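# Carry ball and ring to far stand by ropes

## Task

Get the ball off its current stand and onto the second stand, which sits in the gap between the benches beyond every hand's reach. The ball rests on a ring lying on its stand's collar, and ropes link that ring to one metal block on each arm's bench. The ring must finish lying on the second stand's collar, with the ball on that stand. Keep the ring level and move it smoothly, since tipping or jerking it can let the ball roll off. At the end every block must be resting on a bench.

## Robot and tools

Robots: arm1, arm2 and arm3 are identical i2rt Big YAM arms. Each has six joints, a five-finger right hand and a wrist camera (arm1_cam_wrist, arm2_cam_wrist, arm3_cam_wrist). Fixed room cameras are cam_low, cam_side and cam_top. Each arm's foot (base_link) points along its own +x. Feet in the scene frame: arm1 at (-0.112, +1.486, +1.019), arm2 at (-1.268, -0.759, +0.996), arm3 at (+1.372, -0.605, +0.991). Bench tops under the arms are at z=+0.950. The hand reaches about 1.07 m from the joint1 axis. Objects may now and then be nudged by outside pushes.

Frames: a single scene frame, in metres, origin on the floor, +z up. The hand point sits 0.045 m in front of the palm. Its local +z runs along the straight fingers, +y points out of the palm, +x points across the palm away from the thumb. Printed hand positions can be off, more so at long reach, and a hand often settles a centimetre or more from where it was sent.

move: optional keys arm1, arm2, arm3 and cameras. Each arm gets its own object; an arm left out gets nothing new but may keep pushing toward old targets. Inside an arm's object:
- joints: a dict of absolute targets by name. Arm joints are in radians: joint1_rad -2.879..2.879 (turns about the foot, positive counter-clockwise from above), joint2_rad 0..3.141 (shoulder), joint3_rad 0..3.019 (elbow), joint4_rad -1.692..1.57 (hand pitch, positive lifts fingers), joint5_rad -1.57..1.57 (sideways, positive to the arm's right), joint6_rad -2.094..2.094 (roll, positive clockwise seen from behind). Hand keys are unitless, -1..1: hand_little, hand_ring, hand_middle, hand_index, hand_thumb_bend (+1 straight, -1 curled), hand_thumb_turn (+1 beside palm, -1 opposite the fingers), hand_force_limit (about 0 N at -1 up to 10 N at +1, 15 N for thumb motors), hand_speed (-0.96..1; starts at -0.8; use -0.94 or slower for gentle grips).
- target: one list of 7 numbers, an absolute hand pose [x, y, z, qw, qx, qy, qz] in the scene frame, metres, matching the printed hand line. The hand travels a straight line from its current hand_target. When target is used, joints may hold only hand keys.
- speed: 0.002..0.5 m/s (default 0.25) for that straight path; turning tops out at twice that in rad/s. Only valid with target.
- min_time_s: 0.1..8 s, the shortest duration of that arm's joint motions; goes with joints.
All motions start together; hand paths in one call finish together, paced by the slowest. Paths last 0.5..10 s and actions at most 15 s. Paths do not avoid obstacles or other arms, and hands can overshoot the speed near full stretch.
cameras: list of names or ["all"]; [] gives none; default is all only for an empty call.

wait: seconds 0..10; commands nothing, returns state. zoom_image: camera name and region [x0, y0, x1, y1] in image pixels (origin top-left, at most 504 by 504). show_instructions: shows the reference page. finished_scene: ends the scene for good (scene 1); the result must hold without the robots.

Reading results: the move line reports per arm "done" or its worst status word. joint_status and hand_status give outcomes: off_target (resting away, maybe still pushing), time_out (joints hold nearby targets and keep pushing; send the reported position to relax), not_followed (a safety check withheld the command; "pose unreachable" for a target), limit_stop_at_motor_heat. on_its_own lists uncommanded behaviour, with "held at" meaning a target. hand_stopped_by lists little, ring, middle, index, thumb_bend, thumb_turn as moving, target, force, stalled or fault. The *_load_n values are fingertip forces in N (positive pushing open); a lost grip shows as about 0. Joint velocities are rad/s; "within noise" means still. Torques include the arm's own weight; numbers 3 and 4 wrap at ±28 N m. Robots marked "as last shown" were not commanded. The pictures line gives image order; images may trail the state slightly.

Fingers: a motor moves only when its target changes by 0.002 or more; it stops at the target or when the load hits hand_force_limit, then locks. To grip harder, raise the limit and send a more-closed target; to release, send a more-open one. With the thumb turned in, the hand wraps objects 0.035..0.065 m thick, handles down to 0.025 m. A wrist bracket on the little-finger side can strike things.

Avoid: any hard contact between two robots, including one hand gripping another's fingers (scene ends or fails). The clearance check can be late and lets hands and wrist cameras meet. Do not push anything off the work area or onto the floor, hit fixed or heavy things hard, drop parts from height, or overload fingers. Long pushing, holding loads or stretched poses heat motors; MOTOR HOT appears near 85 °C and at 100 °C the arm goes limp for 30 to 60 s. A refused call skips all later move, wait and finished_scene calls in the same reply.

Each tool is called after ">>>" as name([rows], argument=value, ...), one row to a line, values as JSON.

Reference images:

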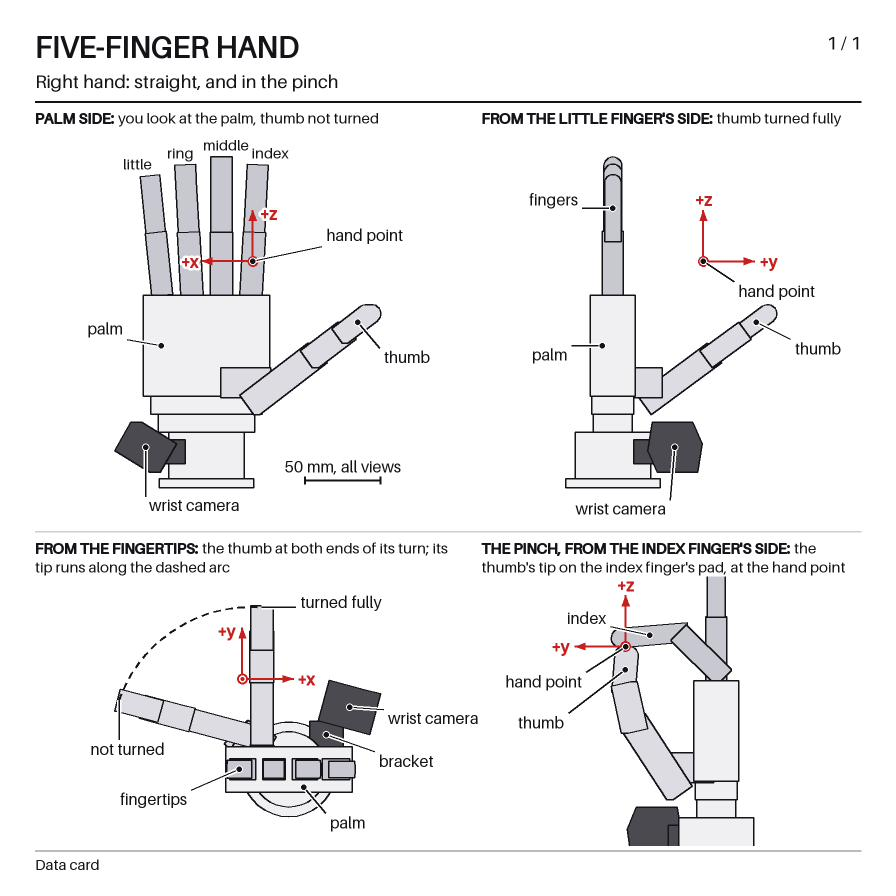

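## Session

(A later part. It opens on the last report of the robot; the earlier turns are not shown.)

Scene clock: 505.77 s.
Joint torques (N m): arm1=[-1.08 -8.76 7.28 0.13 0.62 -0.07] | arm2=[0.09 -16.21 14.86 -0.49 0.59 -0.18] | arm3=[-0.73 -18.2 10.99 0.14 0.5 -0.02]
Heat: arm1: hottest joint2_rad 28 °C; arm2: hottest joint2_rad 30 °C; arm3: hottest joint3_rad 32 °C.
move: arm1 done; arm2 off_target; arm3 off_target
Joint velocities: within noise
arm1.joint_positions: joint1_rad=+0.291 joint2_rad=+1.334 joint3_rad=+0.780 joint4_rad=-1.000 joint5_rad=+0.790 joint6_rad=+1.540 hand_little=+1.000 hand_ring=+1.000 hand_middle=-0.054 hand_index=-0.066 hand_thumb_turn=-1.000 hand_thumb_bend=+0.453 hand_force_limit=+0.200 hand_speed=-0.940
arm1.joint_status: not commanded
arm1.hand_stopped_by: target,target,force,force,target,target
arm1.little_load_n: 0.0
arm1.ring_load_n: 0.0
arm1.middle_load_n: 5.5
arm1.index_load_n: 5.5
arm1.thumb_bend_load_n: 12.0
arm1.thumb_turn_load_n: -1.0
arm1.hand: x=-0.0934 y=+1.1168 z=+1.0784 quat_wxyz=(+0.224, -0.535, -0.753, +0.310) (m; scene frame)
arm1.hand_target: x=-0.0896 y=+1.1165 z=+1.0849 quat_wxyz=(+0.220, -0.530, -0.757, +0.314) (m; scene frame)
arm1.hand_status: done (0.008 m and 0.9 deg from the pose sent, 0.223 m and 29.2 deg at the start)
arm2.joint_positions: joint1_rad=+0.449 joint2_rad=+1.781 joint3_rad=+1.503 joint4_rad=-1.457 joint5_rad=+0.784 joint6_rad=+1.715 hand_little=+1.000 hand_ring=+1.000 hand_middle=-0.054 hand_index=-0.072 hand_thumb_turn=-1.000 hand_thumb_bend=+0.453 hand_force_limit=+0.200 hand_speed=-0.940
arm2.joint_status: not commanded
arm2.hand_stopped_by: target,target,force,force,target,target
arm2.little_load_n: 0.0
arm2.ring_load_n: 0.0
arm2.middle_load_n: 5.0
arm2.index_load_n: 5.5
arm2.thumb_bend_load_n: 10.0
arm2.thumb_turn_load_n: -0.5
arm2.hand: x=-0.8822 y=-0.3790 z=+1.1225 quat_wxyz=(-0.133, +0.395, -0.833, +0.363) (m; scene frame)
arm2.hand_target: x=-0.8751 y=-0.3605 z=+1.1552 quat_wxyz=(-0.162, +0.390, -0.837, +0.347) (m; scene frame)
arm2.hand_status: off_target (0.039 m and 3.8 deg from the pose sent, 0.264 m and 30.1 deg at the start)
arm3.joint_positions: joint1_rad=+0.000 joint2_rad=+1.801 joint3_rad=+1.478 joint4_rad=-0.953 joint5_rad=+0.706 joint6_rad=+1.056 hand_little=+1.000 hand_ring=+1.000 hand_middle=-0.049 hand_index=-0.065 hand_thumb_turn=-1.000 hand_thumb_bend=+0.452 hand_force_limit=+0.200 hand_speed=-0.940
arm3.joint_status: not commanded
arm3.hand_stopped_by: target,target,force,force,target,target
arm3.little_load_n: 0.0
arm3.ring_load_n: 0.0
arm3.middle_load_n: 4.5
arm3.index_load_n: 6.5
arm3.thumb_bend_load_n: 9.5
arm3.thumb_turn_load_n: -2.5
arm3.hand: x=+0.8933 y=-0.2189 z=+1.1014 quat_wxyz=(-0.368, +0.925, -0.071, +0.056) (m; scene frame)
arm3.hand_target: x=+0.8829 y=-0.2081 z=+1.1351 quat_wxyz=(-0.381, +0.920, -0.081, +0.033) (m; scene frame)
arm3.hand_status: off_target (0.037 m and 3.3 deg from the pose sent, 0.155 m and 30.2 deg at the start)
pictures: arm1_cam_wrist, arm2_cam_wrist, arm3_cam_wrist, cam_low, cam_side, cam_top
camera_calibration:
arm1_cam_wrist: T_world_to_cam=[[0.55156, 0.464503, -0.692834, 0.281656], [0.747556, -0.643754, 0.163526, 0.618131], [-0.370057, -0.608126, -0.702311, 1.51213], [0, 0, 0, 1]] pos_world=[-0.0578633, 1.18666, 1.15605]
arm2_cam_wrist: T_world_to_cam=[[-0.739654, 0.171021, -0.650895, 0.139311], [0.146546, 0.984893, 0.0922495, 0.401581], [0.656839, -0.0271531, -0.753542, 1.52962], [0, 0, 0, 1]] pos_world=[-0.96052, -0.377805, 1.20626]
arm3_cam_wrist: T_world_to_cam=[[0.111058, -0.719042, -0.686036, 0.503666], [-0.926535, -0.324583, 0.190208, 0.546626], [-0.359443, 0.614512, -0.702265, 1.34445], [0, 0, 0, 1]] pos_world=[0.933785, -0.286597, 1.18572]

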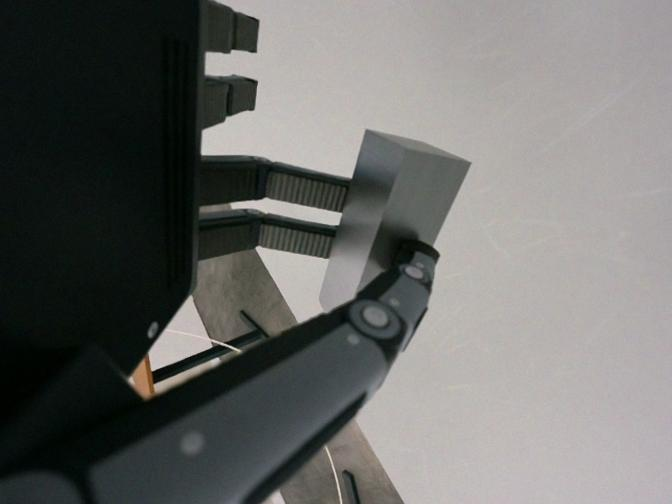

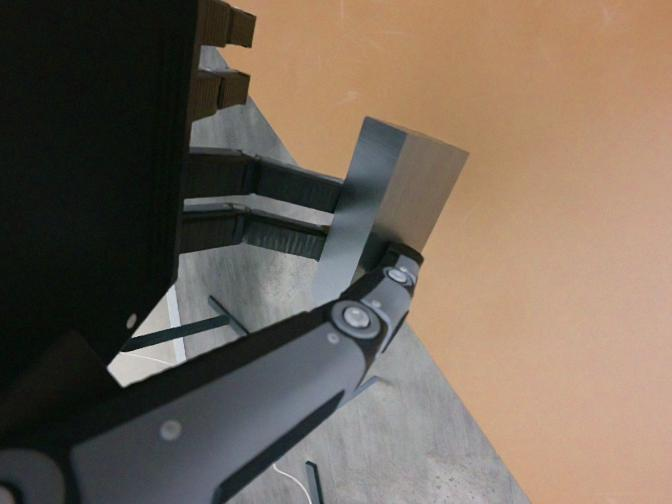

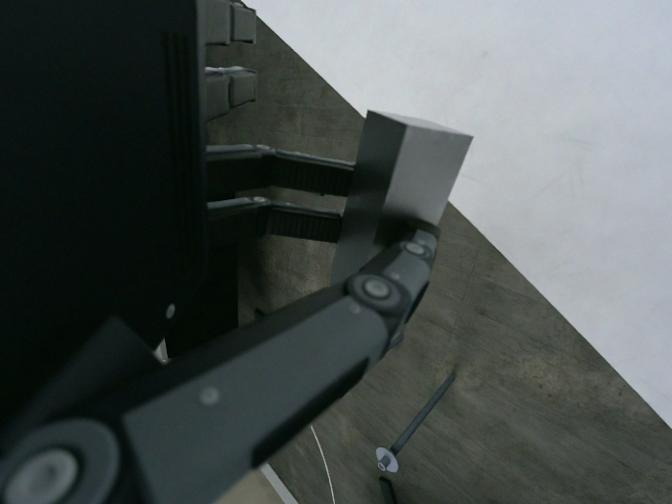

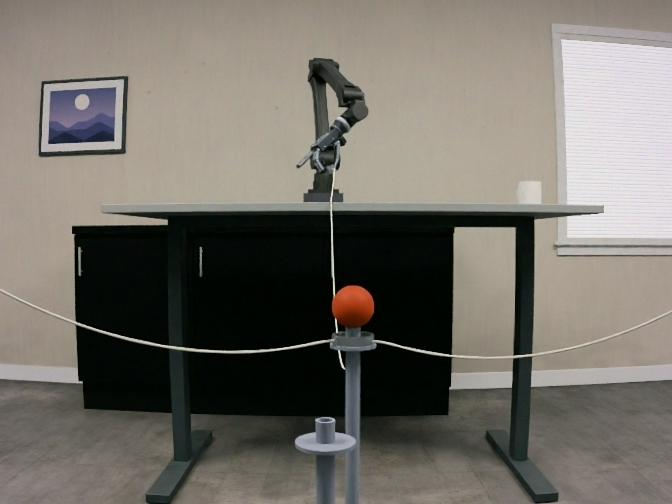

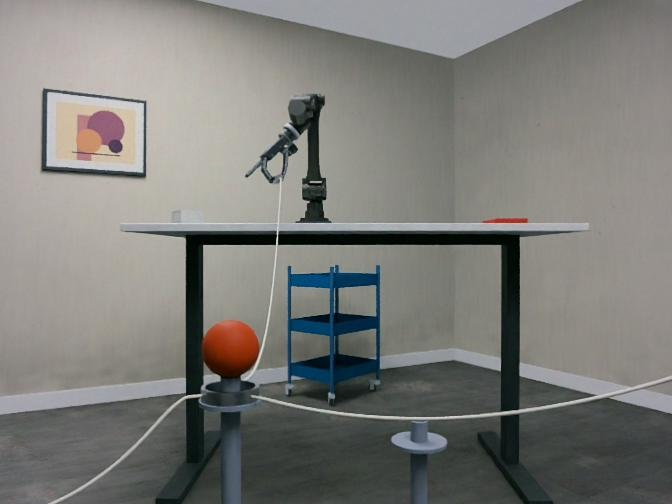

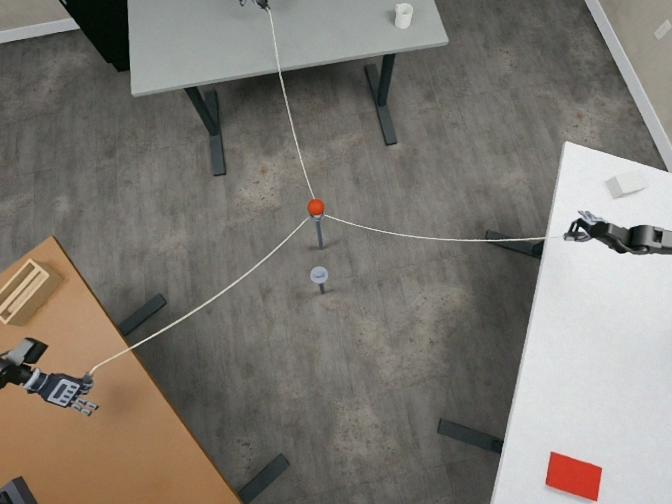

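>>> move(arm1={"target": [-0.086, 1.1165, 1.117, 0.2195, -0.5299, -0.7568, 0.3135], "speed": 0.04}, arm2={"target": [-0.866, -0.339, 1.2125, -0.1617, 0.3904, -0.8373, 0.3468], "speed": 0.04}, arm3={"target": [0.870, -0.196, 1.194, -0.3812, 0.9204, -0.0805, 0.0334], "speed": 0.04}, cameras=["cam_low", "cam_side", "cam_top"])

Scene clock: 521.17 s.
Joint torques (N m): arm1=[-1.03 -8.59 10.35 -0.13 0.61 0.07] | arm2=[0.56 -14.56 15.56 -0.39 0.59 -0.09] | arm3=[-0.73 -17.38 11.43 0.18 0.46 -0.02]
Heat: arm1: hottest joint2_rad 29 °C; arm2: hottest joint3_rad 35 °C; arm3: hottest joint3_rad 33 °C.
move: arm1 off_target; arm2 off_target; arm3 off_target
Joint velocities: within noise
arm1.joint_positions: joint1_rad=+0.301 joint2_rad=+1.295 joint3_rad=+0.798 joint4_rad=-1.107 joint5_rad=+0.789 joint6_rad=+1.540 hand_little=+1.000 hand_ring=+1.000 hand_middle=-0.054 hand_index=-0.066 hand_thumb_turn=-1.000 hand_thumb_bend=+0.453 hand_force_limit=+0.200 hand_speed=-0.940
arm1.joint_status: not commanded
arm1.hand_stopped_by: target,target,force,force,target,target
arm1.little_load_n: 0.0
arm1.ring_load_n: 0.0
arm1.middle_load_n: 6.0
arm1.index_load_n: 6.0
arm1.thumb_bend_load_n: 12.5
arm1.thumb_turn_load_n: -1.5
arm1.hand: x=-0.0949 y=+1.1329 z=+1.0947 quat_wxyz=(+0.241, -0.523, -0.762, +0.298) (m; scene frame)
arm1.hand_target: x=-0.0863 y=+1.1172 z=+1.1169 quat_wxyz=(+0.219, -0.530, -0.757, +0.313) (m; scene frame)
arm1.hand_status: off_target (0.029 m and 3.2 deg from the pose sent, 0.039 m and 0.9 deg at the start)
arm2.joint_positions: joint1_rad=+0.454 joint2_rad=+1.794 joint3_rad=+1.708 joint4_rad=-1.632 joint5_rad=+0.783 joint6_rad=+1.715 hand_little=+1.000 hand_ring=+1.000 hand_middle=-0.054 hand_index=-0.072 hand_thumb_turn=-1.000 hand_thumb_bend=+0.453 hand_force_limit=+0.200 hand_speed=-0.940
arm2.joint_status: not commanded
arm2.hand_stopped_by: target,target,force,force,target,target
arm2.little_load_n: 0.0
arm2.ring_load_n: 0.0
arm2.middle_load_n: 5.0
arm2.index_load_n: 5.5
arm2.thumb_bend_load_n: 10.0
arm2.thumb_turn_load_n: -1.0
arm2.hand: x=-0.8717 y=-0.3584 z=+1.1921 quat_wxyz=(-0.141, +0.395, -0.834, +0.359) (m; scene frame)
arm2.hand_target: x=-0.8669 y=-0.3400 z=+1.2127 quat_wxyz=(-0.162, +0.391, -0.837, +0.346) (m; scene frame)
arm2.hand_status: off_target (0.029 m and 2.9 deg from the pose sent, 0.100 m and 3.8 deg at the start)
arm3.joint_positions: joint1_rad=-0.004 joint2_rad=+1.800 joint3_rad=+1.654 joint4_rad=-1.110 joint5_rad=+0.704 joint6_rad=+1.047 hand_little=+1.000 hand_ring=+1.000 hand_middle=-0.049 hand_index=-0.065 hand_thumb_turn=-1.000 hand_thumb_bend=+0.452 hand_force_limit=+0.200 hand_speed=-0.940
arm3.joint_status: not commanded
arm3.hand_stopped_by: target,target,force,force,target,target
arm3.little_load_n: 0.0
arm3.ring_load_n: 0.0
arm3.middle_load_n: 4.5
arm3.index_load_n: 6.5
arm3.thumb_bend_load_n: 9.5
arm3.thumb_turn_load_n: -2.5
arm3.hand: x=+0.8777 y=-0.2071 z=+1.1681 quat_wxyz=(-0.372, +0.924, -0.072, +0.050) (m; scene frame)
arm3.hand_target: x=+0.8710 y=-0.1966 z=+1.1939 quat_wxyz=(-0.381, +0.920, -0.080, +0.033) (m; scene frame)
arm3.hand_status: off_target (0.029 m and 2.5 deg from the pose sent, 0.098 m and 3.3 deg at the start)
pictures: cam_low, cam_side, cam_top

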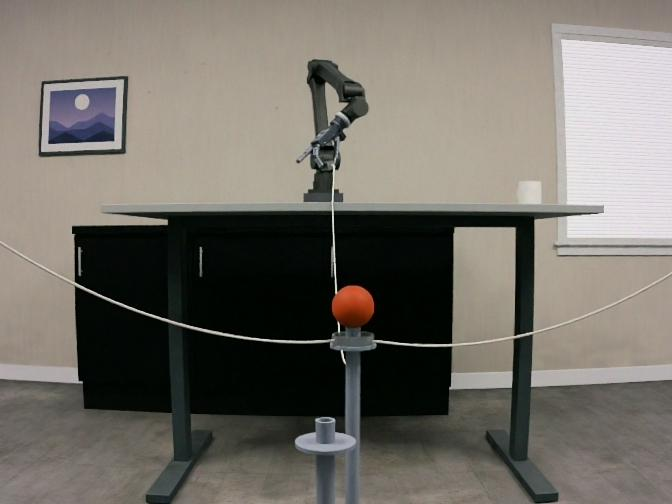

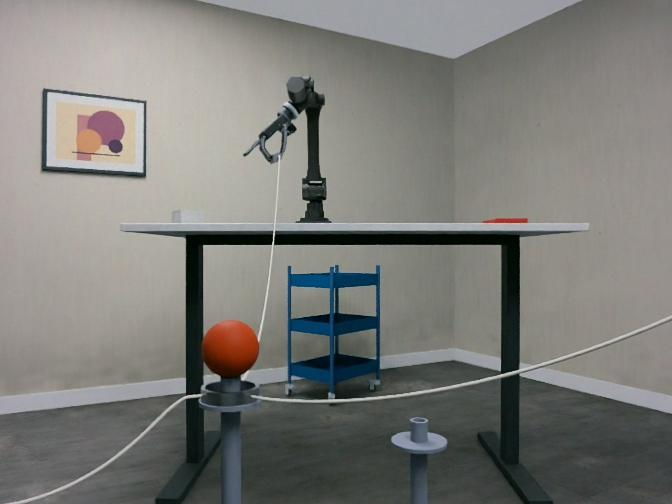

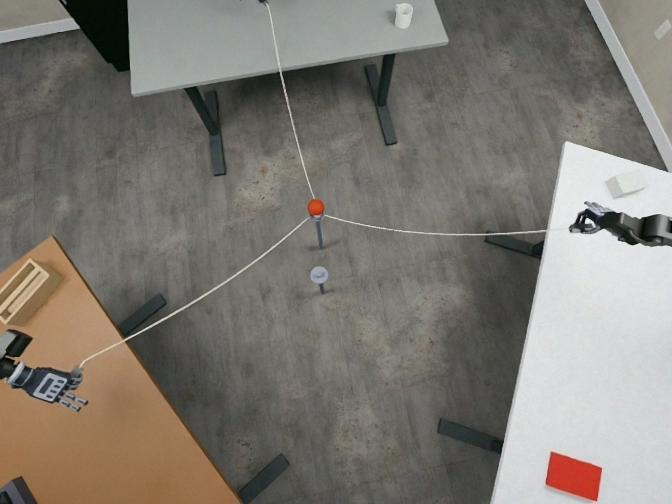

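>>> zoom_image(camera="cam_top", region=[540, 190, 620, 250])

>>> zoom_image(camera="cam_top", region=[30, 340, 110, 420])

>>> zoom_image(camera="cam_top", region=[230, 0, 310, 60])

Scaled by 6.300.

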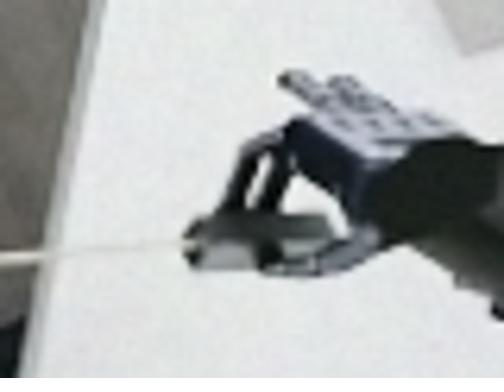

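Scaled by 6.300.

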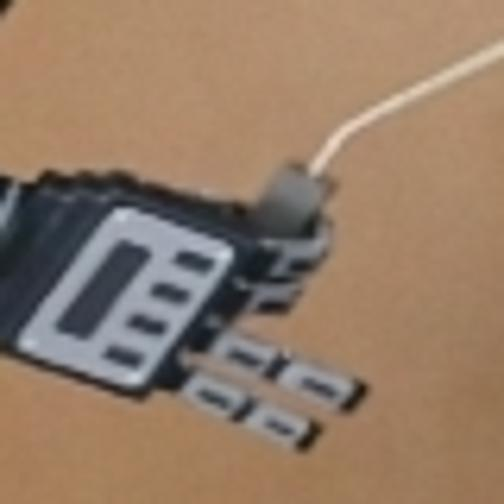

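Scaled by 6.300.

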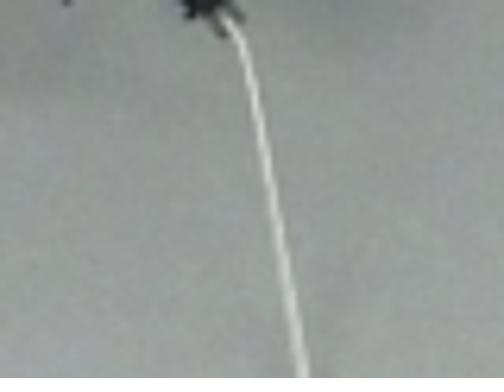

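>>> move(arm1={"target": [-0.082, 1.208, 1.142, 0.2195, -0.5299, -0.7568, 0.3135], "speed": 0.04}, arm2={"target": [-0.892, -0.361, 1.175, -0.1617, 0.3904, -0.8373, 0.3468], "speed": 0.04}, arm3={"target": [0.914, -0.212, 1.162, -0.3812, 0.9204, -0.0805, 0.0334], "speed": 0.04}, cameras=["cam_low", "cam_side", "cam_top"])

Scene clock: 580.27 s.
Joint torques (N m): arm1=[-1.14 -4.72 7.82 -0.31 0.62 0.13] | arm2=[0.21 -16.09 9.1 0.34 0.62 -0.03] | arm3=[-0.56 -17.44 8.01 1.07 0.44 -0.03]
Heat: arm1: hottest joint3_rad 35 °C; arm2: hottest joint3_rad 38 °C; arm3: hottest joint3_rad 36 °C.
move: arm1 done; arm2 off_target; arm3 off_target
Joint velocities: within noise
arm1.joint_positions: joint1_rad=+0.441 joint2_rad=+1.050 joint3_rad=+0.725 joint4_rad=-1.376 joint5_rad=+0.782 joint6_rad=+1.730 hand_little=+1.000 hand_ring=+1.000 hand_middle=-0.054 hand_index=-0.066 hand_thumb_turn=-1.000 hand_thumb_bend=+0.453 hand_force_limit=+0.200 hand_speed=-0.940
arm1.joint_status: not commanded
arm1.hand_stopped_by: target,target,force,force,target,target
arm1.little_load_n: 0.0
arm1.ring_load_n: 0.0
arm1.middle_load_n: 5.5
arm1.index_load_n: 6.0
arm1.thumb_bend_load_n: 12.0
arm1.thumb_turn_load_n: -1.5
arm1.hand: x=-0.0841 y=+1.2076 z=+1.1363 quat_wxyz=(+0.226, -0.527, -0.759, +0.309) (m; scene frame)
arm1.hand_target: x=-0.0821 y=+1.2079 z=+1.1419 quat_wxyz=(+0.219, -0.530, -0.757, +0.314) (m; scene frame)
arm1.hand_status: done (0.006 m and 1.0 deg from the pose sent, 0.090 m and 3.2 deg at the start)
arm2.joint_positions: joint1_rad=+0.472 joint2_rad=+1.757 joint3_rad=+1.584 joint4_rad=-1.541 joint5_rad=+0.781 joint6_rad=+1.736 hand_little=+1.000 hand_ring=+1.000 hand_middle=-0.054 hand_index=-0.072 hand_thumb_turn=-1.000 hand_thumb_bend=+0.453 hand_force_limit=+0.200 hand_speed=-0.940
arm2.joint_status: not commanded
arm2.hand_stopped_by: target,target,force,force,target,target
arm2.little_load_n: 0.0
arm2.ring_load_n: 0.0
arm2.middle_load_n: 5.0
arm2.index_load_n: 5.5
arm2.thumb_bend_load_n: 10.0
arm2.thumb_turn_load_n: -1.0
arm2.hand: x=-0.8870 y=-0.3647 z=+1.1649 quat_wxyz=(-0.149, +0.393, -0.835, +0.354) (m; scene frame)
arm2.hand_target: x=-0.8920 y=-0.3611 z=+1.1748 quat_wxyz=(-0.161, +0.390, -0.837, +0.347) (m; scene frame)
arm2.hand_status: off_target (0.012 m and 1.8 deg from the pose sent, 0.027 m and 2.9 deg at the start)
arm3.joint_positions: joint1_rad=-0.023 joint2_rad=+1.712 joint3_rad=+1.468 joint4_rad=-0.996 joint5_rad=+0.697 joint6_rad=+1.025 hand_little=+1.000 hand_ring=+1.000 hand_middle=-0.049 hand_index=-0.065 hand_thumb_turn=-1.000 hand_thumb_bend=+0.452 hand_force_limit=+0.200 hand_speed=-0.940
arm3.joint_status: not commanded
arm3.hand_stopped_by: target,target,force,force,target,target
arm3.little_load_n: -0.5
arm3.ring_load_n: 0.0
arm3.middle_load_n: 4.5
arm3.index_load_n: 6.5
arm3.thumb_bend_load_n: 9.5
arm3.thumb_turn_load_n: -3.0
arm3.hand: x=+0.9149 y=-0.2182 z=+1.1441 quat_wxyz=(-0.372, +0.924, -0.073, +0.049) (m; scene frame)
arm3.hand_target: x=+0.9142 y=-0.2121 z=+1.1619 quat_wxyz=(-0.381, +0.920, -0.081, +0.034) (m; scene frame)
arm3.hand_status: off_target (0.019 m and 2.3 deg from the pose sent, 0.037 m and 2.5 deg at the start)
pictures: cam_low, cam_side, cam_top

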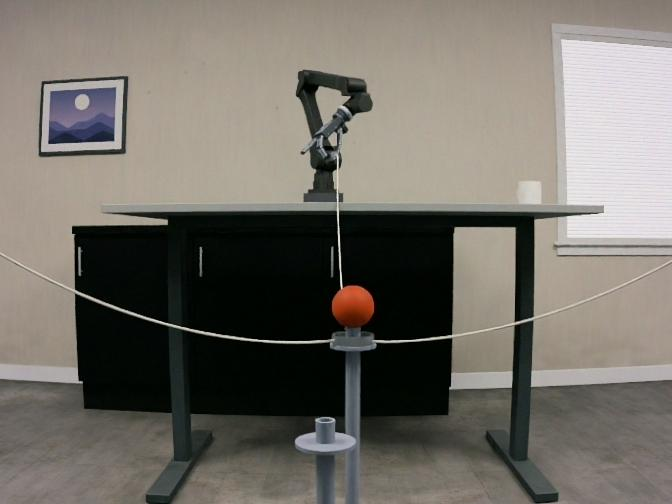

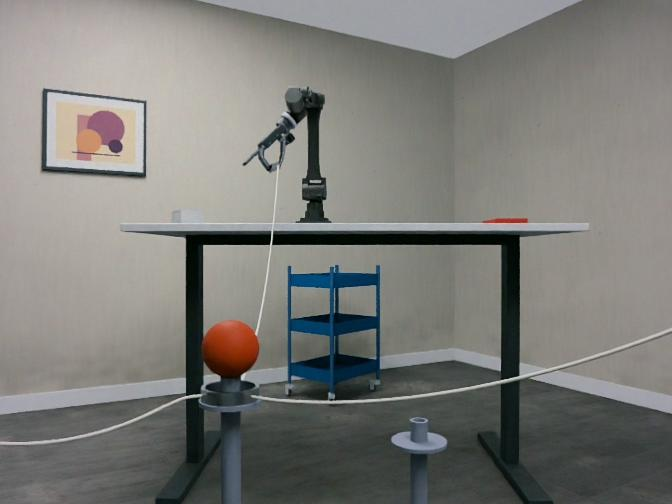

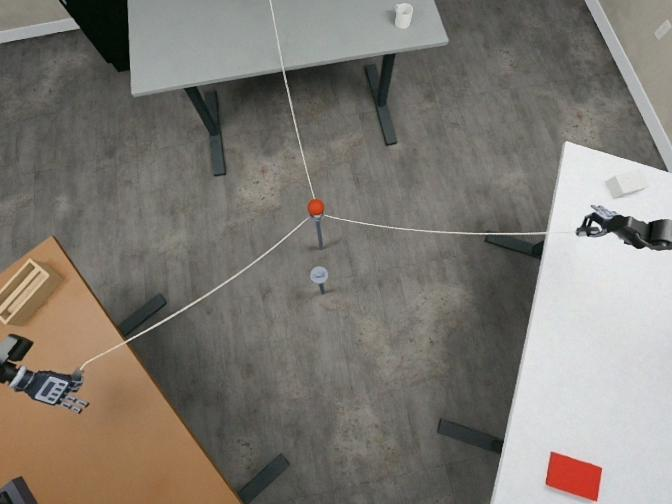

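>>> move(arm1={"target": [-0.082, 1.210, 1.186, 0.2195, -0.5299, -0.7568, 0.3135], "speed": 0.03}, arm2={"target": [-0.892, -0.361, 1.232, -0.1617, 0.3904, -0.8373, 0.3468], "speed": 0.03}, arm3={"target": [0.914, -0.212, 1.216, -0.3812, 0.9204, -0.0805, 0.0334], "speed": 0.03}, cameras=["cam_low", "cam_side", "cam_top"])

>>> zoom_image(camera="cam_low", region=[260, 260, 440, 500])

>>> zoom_image(camera="cam_side", region=[160, 300, 480, 500])

Scene clock: 595.20 s.
Joint torques (N m): arm1=[-1.03 -4.42 11.08 -0.4 0.6 0.11] | arm2=[0.32 -15.5 15.43 -0.58 0.58 -0.07] | arm3=[-0.67 -17.08 11.48 0.05 0.5 -0.04]
Heat: arm1: hottest joint3_rad 34 °C; arm2: hottest joint3_rad 38 °C; arm3: hottest joint3_rad 36 °C.
move: arm1 off_target; arm2 off_target; arm3 off_target
Joint velocities: within noise
arm1.joint_positions: joint1_rad=+0.444 joint2_rad=+1.012 joint3_rad=+0.777 joint4_rad=-1.512 joint5_rad=+0.782 joint6_rad=+1.736 hand_little=+1.000 hand_ring=+1.000 hand_middle=-0.054 hand_index=-0.066 hand_thumb_turn=-1.000 hand_thumb_bend=+0.453 hand_force_limit=+0.200 hand_speed=-0.940
arm1.joint_status: not commanded
arm1.hand_stopped_by: target,target,force,force,target,target
arm1.little_load_n: 0.0
arm1.ring_load_n: 0.0
arm1.middle_load_n: 5.5
arm1.index_load_n: 5.5
arm1.thumb_bend_load_n: 12.0
arm1.thumb_turn_load_n: -1.5
arm1.hand: x=-0.0904 y=+1.2215 z=+1.1642 quat_wxyz=(+0.243, -0.520, -0.762, +0.300) (m; scene frame)
arm1.hand_target: x=-0.0825 y=+1.2105 z=+1.1857 quat_wxyz=(+0.219, -0.530, -0.757, +0.313) (m; scene frame)
arm1.hand_status: off_target (0.026 m and 3.3 deg from the pose sent, 0.050 m and 1.0 deg at the start)
arm2.joint_positions: joint1_rad=+0.472 joint2_rad=+1.736 joint3_rad=+1.637 joint4_rad=-1.665 joint5_rad=+0.780 joint6_rad=+1.739 hand_little=+1.000 hand_ring=+1.000 hand_middle=-0.054 hand_index=-0.072 hand_thumb_turn=-1.000 hand_thumb_bend=+0.453 hand_force_limit=+0.200 hand_speed=-0.940
arm2.joint_status: not commanded
arm2.hand_stopped_by: target,target,force,force,target,target
arm2.little_load_n: 0.0
arm2.ring_load_n: 0.0
arm2.middle_load_n: 5.0
arm2.index_load_n: 5.5
arm2.thumb_bend_load_n: 10.0
arm2.thumb_turn_load_n: -0.5
arm2.hand: x=-0.8959 y=-0.3783 z=+1.1961 quat_wxyz=(-0.129, +0.400, -0.830, +0.366) (m; scene frame)
arm2.hand_target: x=-0.8931 y=-0.3627 z=+1.2318 quat_wxyz=(-0.162, +0.391, -0.837, +0.346) (m; scene frame)
arm2.hand_status: off_target (0.040 m and 4.5 deg from the pose sent, 0.067 m and 1.8 deg at the start)
arm3.joint_positions: joint1_rad=-0.023 joint2_rad=+1.688 joint3_rad=+1.536 joint4_rad=-1.105 joint5_rad=+0.696 joint6_rad=+1.024 hand_little=+1.000 hand_ring=+1.000 hand_middle=-0.049 hand_index=-0.065 hand_thumb_turn=-1.000 hand_thumb_bend=+0.452 hand_force_limit=+0.200 hand_speed=-0.940
arm3.joint_status: not commanded
arm3.hand_stopped_by: target,target,force,force,target,target
arm3.little_load_n: -0.5
arm3.ring_load_n: 0.0
arm3.middle_load_n: 4.0
arm3.index_load_n: 7.0
arm3.thumb_bend_load_n: 9.0
arm3.thumb_turn_load_n: -2.5
arm3.hand: x=+0.9201 y=-0.2223 z=+1.1797 quat_wxyz=(-0.367, +0.926, -0.069, +0.056) (m; scene frame)
arm3.hand_target: x=+0.9152 y=-0.2129 z=+1.2160 quat_wxyz=(-0.382, +0.920, -0.081, +0.033) (m; scene frame)
arm3.hand_status: off_target (0.038 m and 3.4 deg from the pose sent, 0.072 m and 2.3 deg at the start)
pictures: cam_low, cam_side, cam_top

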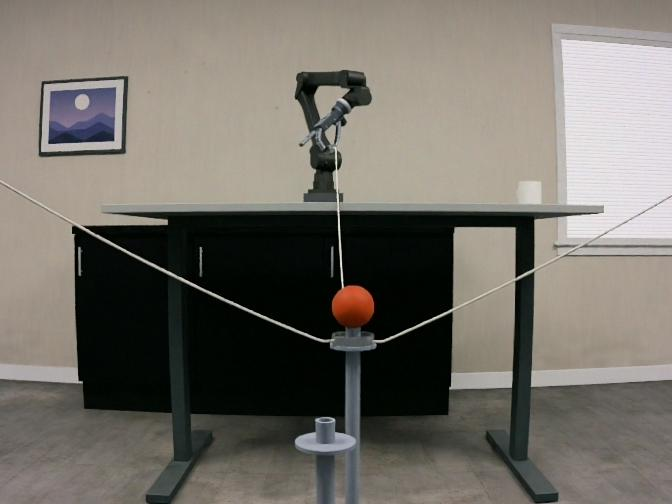

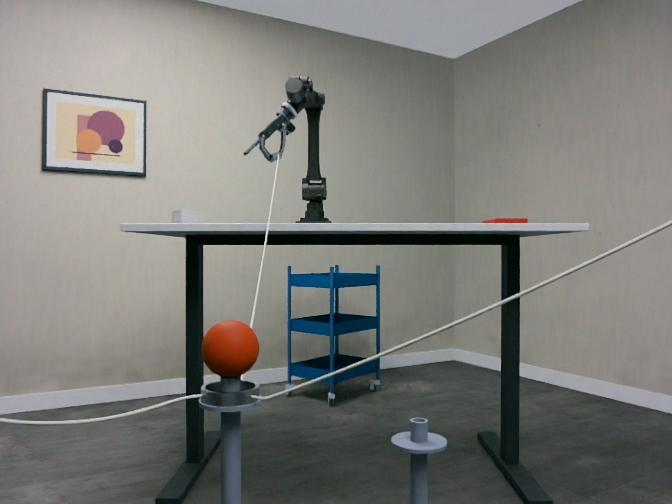

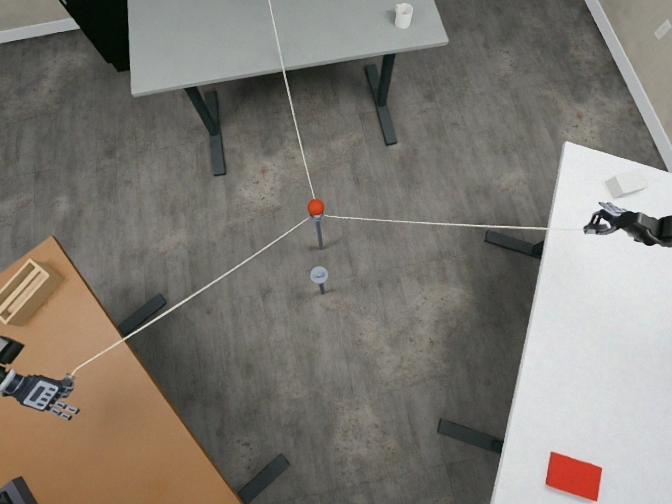

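Scaled by 2.100.

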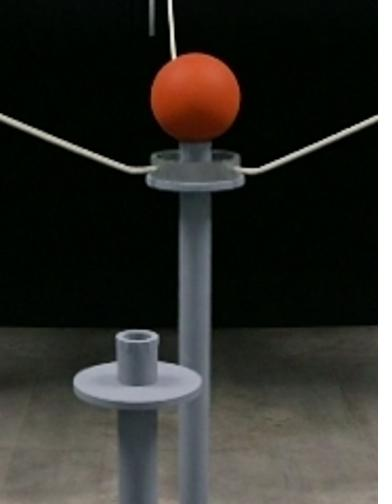

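Scaled by 1.575.

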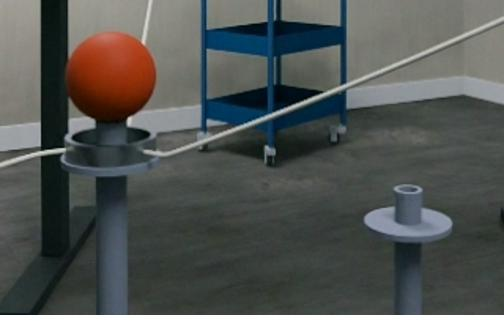

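>>> move(arm1={"target": [-0.082, 1.210, 1.211, 0.2195, -0.5299, -0.7568, 0.3135], "speed": 0.02}, arm2={"target": [-0.892, -0.361, 1.252, -0.1617, 0.3904, -0.8373, 0.3468], "speed": 0.02}, arm3={"target": [0.914, -0.212, 1.236, -0.3812, 0.9204, -0.0805, 0.0334], "speed": 0.02}, cameras=["cam_low", "cam_side", "cam_top"])

>>> zoom_image(camera="cam_low", region=[260, 260, 440, 500])

>>> zoom_image(camera="cam_side", region=[160, 300, 480, 500])

Scene clock: 608.57 s.
Joint torques (N m): arm1=[-1.08 -4.54 11.22 -0.43 0.61 0.12] | arm2=[0.09 -15.62 15.53 -0.54 0.59 -0.2] | arm3=[-0.67 -17.44 11.64 0.1 0.48 -0.05]
Heat: arm1: hottest joint3_rad 33 °C; arm2: hottest joint3_rad 39 °C; arm3: hottest joint3_rad 36 °C.
move: arm1 off_target; arm2 off_target; arm3 off_target
Joint velocities: within noise
arm1.joint_positions: joint1_rad=+0.445 joint2_rad=+1.002 joint3_rad=+0.836 joint4_rad=-1.582 joint5_rad=+0.781 joint6_rad=+1.737 hand_little=+1.000 hand_ring=+1.000 hand_middle=-0.054 hand_index=-0.066 hand_thumb_turn=-1.000 hand_thumb_bend=+0.453 hand_force_limit=+0.200 hand_speed=-0.940
arm1.joint_status: not commanded
arm1.hand_stopped_by: target,target,force,force,target,target
arm1.little_load_n: 0.0
arm1.ring_load_n: -0.5
arm1.middle_load_n: 5.5
arm1.index_load_n: 5.5
arm1.thumb_bend_load_n: 12.0
arm1.thumb_turn_load_n: -1.0
arm1.hand: x=-0.0898 y=+1.2204 z=+1.1885 quat_wxyz=(+0.244, -0.520, -0.762, +0.300) (m; scene frame)
arm1.hand_target: x=-0.0826 y=+1.2106 z=+1.2105 quat_wxyz=(+0.219, -0.530, -0.757, +0.313) (m; scene frame)
arm1.hand_status: off_target (0.026 m and 3.4 deg from the pose sent, 0.049 m and 3.4 deg at the start)
arm2.joint_positions: joint1_rad=+0.472 joint2_rad=+1.715 joint3_rad=+1.657 joint4_rad=-1.671 joint5_rad=+0.780 joint6_rad=+1.727 hand_little=+1.000 hand_ring=+1.000 hand_middle=-0.054 hand_index=-0.072 hand_thumb_turn=-1.000 hand_thumb_bend=+0.453 hand_force_limit=+0.200 hand_speed=-0.940
arm2.joint_status: not commanded
arm2.hand_stopped_by: target,target,force,force,target,target
arm2.little_load_n: 0.0
arm2.ring_load_n: 0.0
arm2.middle_load_n: 5.0
arm2.index_load_n: 5.5
arm2.thumb_bend_load_n: 10.0
arm2.thumb_turn_load_n: -0.5
arm2.hand: x=-0.8950 y=-0.3763 z=+1.2140 quat_wxyz=(-0.141, +0.399, -0.832, +0.358) (m; scene frame)
arm2.hand_target: x=-0.8930 y=-0.3630 z=+1.2516 quat_wxyz=(-0.172, +0.395, -0.836, +0.339) (m; scene frame)
arm2.hand_status: off_target (0.041 m and 2.9 deg from the pose sent, 0.059 m and 4.5 deg at the start; a joint's target at an end of its range on 47 of 53 steps)
arm3.joint_positions: joint1_rad=-0.023 joint2_rad=+1.686 joint3_rad=+1.584 joint4_rad=-1.157 joint5_rad=+0.696 joint6_rad=+1.024 hand_little=+1.000 hand_ring=+1.000 hand_middle=-0.049 hand_index=-0.065 hand_thumb_turn=-1.000 hand_thumb_bend=+0.452 hand_force_limit=+0.200 hand_speed=-0.940
arm3.joint_status: not commanded
arm3.hand_stopped_by: target,target,force,force,target,target
arm3.little_load_n: 0.0
arm3.ring_load_n: 0.0
arm3.middle_load_n: 4.0
arm3.index_load_n: 7.0
arm3.thumb_bend_load_n: 9.5
arm3.thumb_turn_load_n: -2.0
arm3.hand: x=+0.9192 y=-0.2219 z=+1.1990 quat_wxyz=(-0.367, +0.926, -0.069, +0.057) (m; scene frame)
arm3.hand_target: x=+0.9152 y=-0.2129 z=+1.2358 quat_wxyz=(-0.382, +0.920, -0.081, +0.033) (m; scene frame)
arm3.hand_status: off_target (0.039 m and 3.5 deg from the pose sent, 0.058 m and 3.4 deg at the start)
pictures: cam_low, cam_side, cam_top

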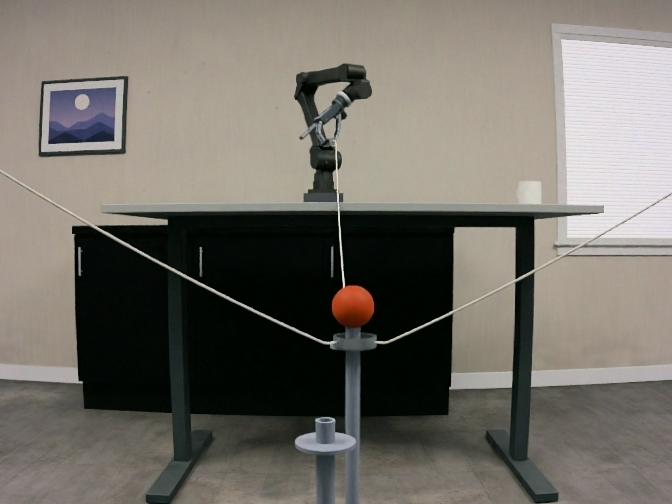

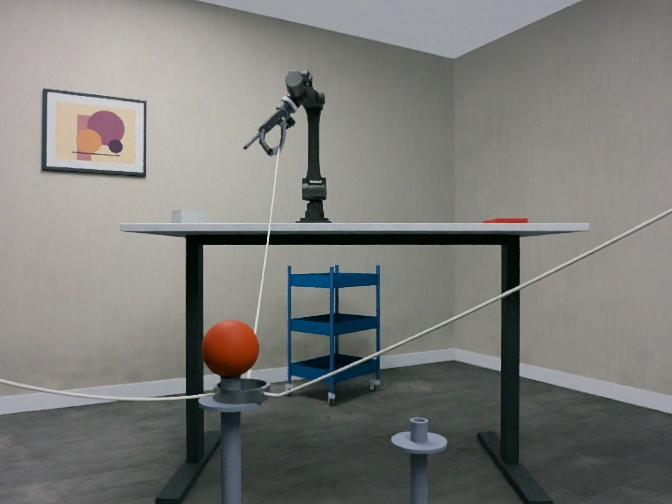

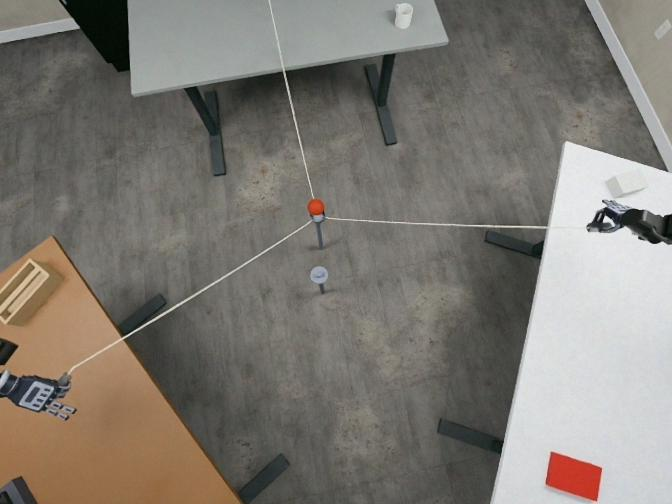

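Scaled by 2.100.

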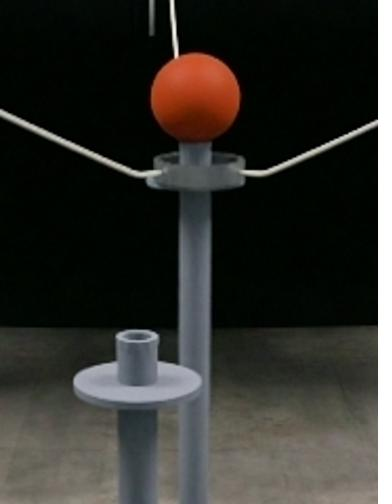

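Scaled by 1.575.

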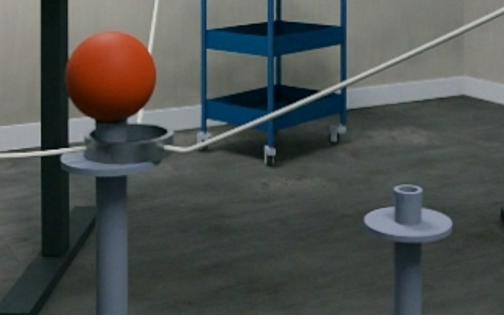

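>>> move(arm1={"target": [-0.088, 1.234, 1.227, 0.1504, -0.4769, -0.8259, 0.2604], "speed": 0.03}, arm2={"target": [-0.8745, -0.357, 1.250, -0.1504, 0.4769, -0.8259, 0.2604], "speed": 0.03}, arm3={"target": [0.899, -0.205, 1.230, -0.3812, 0.9204, -0.0805, 0.0334], "speed": 0.03}, cameras=["cam_low", "cam_side", "cam_top"])

>>> zoom_image(camera="cam_low", region=[260, 260, 440, 500])

>>> zoom_image(camera="cam_side", region=[80, 300, 400, 500])

Scene clock: 635.43 s.
Joint torques (N m): arm1=[-2.55 -2.73 10.89 0.92 0.43 -0.13] | arm2=[-1.08 -15.74 16.27 0.29 0.38 -0.27] | arm3=[-0.38 -15.21 11.75 0.05 0.54 0.03]
Heat: arm1: hottest joint3_rad 38 °C; arm2: hottest joint3_rad 40 °C; arm3: hottest joint3_rad 40 °C.
move: arm1 off_target; arm2 off_target; arm3 off_target
Joint velocities: within noise
arm1.joint_positions: joint1_rad=+0.310 joint2_rad=+0.833 joint3_rad=+0.836 joint4_rad=-1.498 joint5_rad=+0.604 joint6_rad=+1.343 hand_little=+1.000 hand_ring=+1.000 hand_middle=-0.054 hand_index=-0.066 hand_thumb_turn=-1.000 hand_thumb_bend=+0.453 hand_force_limit=+0.200 hand_speed=-0.940
arm1.joint_status: not commanded
arm1.hand_stopped_by: target,target,force,force,target,target
arm1.little_load_n: 0.0
arm1.ring_load_n: 0.0
arm1.middle_load_n: 5.5
arm1.index_load_n: 7.0
arm1.thumb_bend_load_n: 12.0
arm1.thumb_turn_load_n: 0.0
arm1.hand: x=-0.0898 y=+1.2437 z=+1.2071 quat_wxyz=(+0.171, -0.473, -0.829, +0.243) (m; scene frame)
arm1.hand_target: x=-0.0882 y=+1.2346 z=+1.2268 quat_wxyz=(+0.151, -0.477, -0.826, +0.261) (m; scene frame)
arm1.hand_status: off_target (0.022 m and 3.1 deg from the pose sent, 0.041 m and 14.6 deg at the start)
arm2.joint_positions: joint1_rad=+0.398 joint2_rad=+1.696 joint3_rad=+1.657 joint4_rad=-1.524 joint5_rad=+0.610 joint6_rad=+1.409 hand_little=+1.000 hand_ring=+1.000 hand_middle=-0.054 hand_index=-0.072 hand_thumb_turn=-1.000 hand_thumb_bend=+0.453 hand_force_limit=+0.200 hand_speed=-0.940
arm2.joint_status: not commanded
arm2.hand_stopped_by: target,target,force,force,target,target
arm2.little_load_n: 0.0
arm2.ring_load_n: 0.0
arm2.middle_load_n: 5.0
arm2.index_load_n: 6.5
arm2.thumb_bend_load_n: 10.0
arm2.thumb_turn_load_n: 0.0
arm2.hand: x=-0.8888 y=-0.3680 z=+1.2074 quat_wxyz=(-0.111, +0.487, -0.821, +0.278) (m; scene frame)
arm2.hand_target: x=-0.8762 y=-0.3591 z=+1.2500 quat_wxyz=(-0.151, +0.477, -0.826, +0.261) (m; scene frame)
arm2.hand_status: off_target (0.046 m and 5.1 deg from the pose sent, 0.046 m and 14.4 deg at the start)
arm3.joint_positions: joint1_rad=-0.023 joint2_rad=+1.704 joint3_rad=+1.627 joint4_rad=-1.157 joint5_rad=+0.696 joint6_rad=+1.024 hand_little=+1.000 hand_ring=+1.000 hand_middle=-0.049 hand_index=-0.065 hand_thumb_turn=-1.000 hand_thumb_bend=+0.452 hand_force_limit=+0.200 hand_speed=-0.940
arm3.joint_status: not commanded
arm3.hand_stopped_by: target,target,force,force,target,target
arm3.little_load_n: 0.0
arm3.ring_load_n: 0.0
arm3.middle_load_n: 4.0
arm3.index_load_n: 7.0
arm3.thumb_bend_load_n: 9.5
arm3.thumb_turn_load_n: -1.5
arm3.hand: x=+0.9076 y=-0.2143 z=+1.2086 quat_wxyz=(-0.373, +0.924, -0.073, +0.047) (m; scene frame)
arm3.hand_target: x=+0.8997 y=-0.2055 z=+1.2300 quat_wxyz=(-0.382, +0.920, -0.081, +0.033) (m; scene frame)
arm3.hand_status: off_target (0.025 m and 2.0 deg from the pose sent, 0.041 m and 3.5 deg at the start)
pictures: cam_low, cam_side, cam_top

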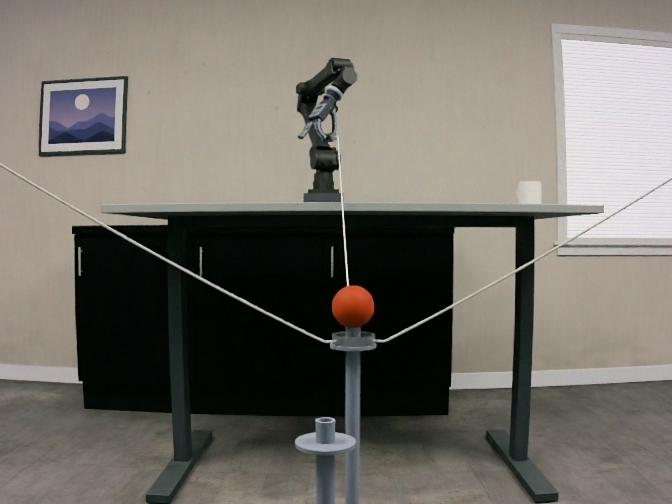

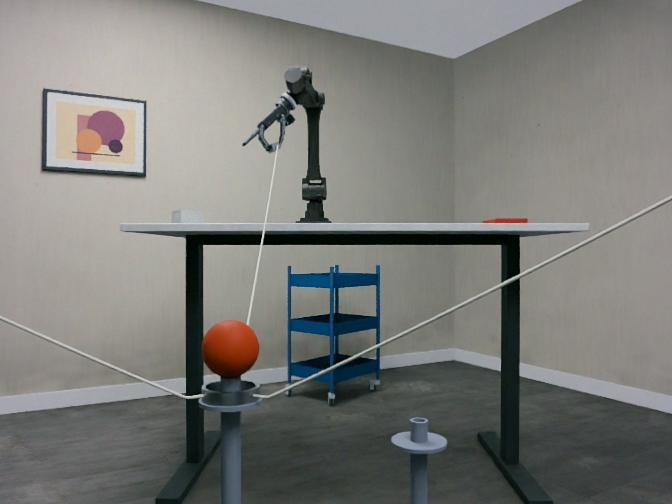

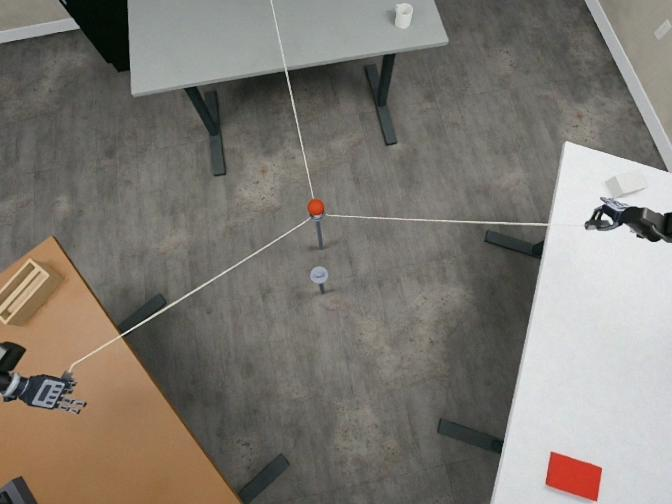

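Scaled by 2.100.

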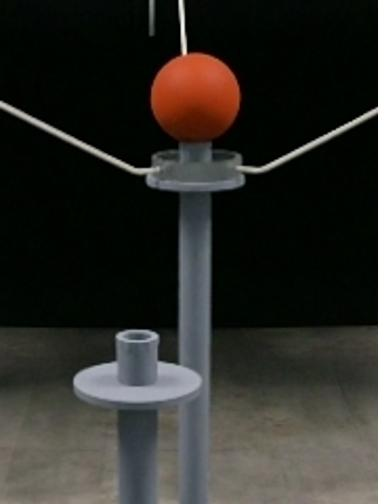

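Scaled by 1.575.

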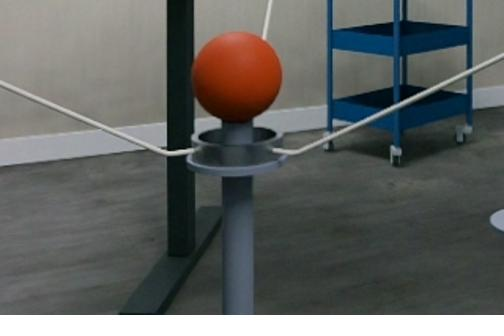

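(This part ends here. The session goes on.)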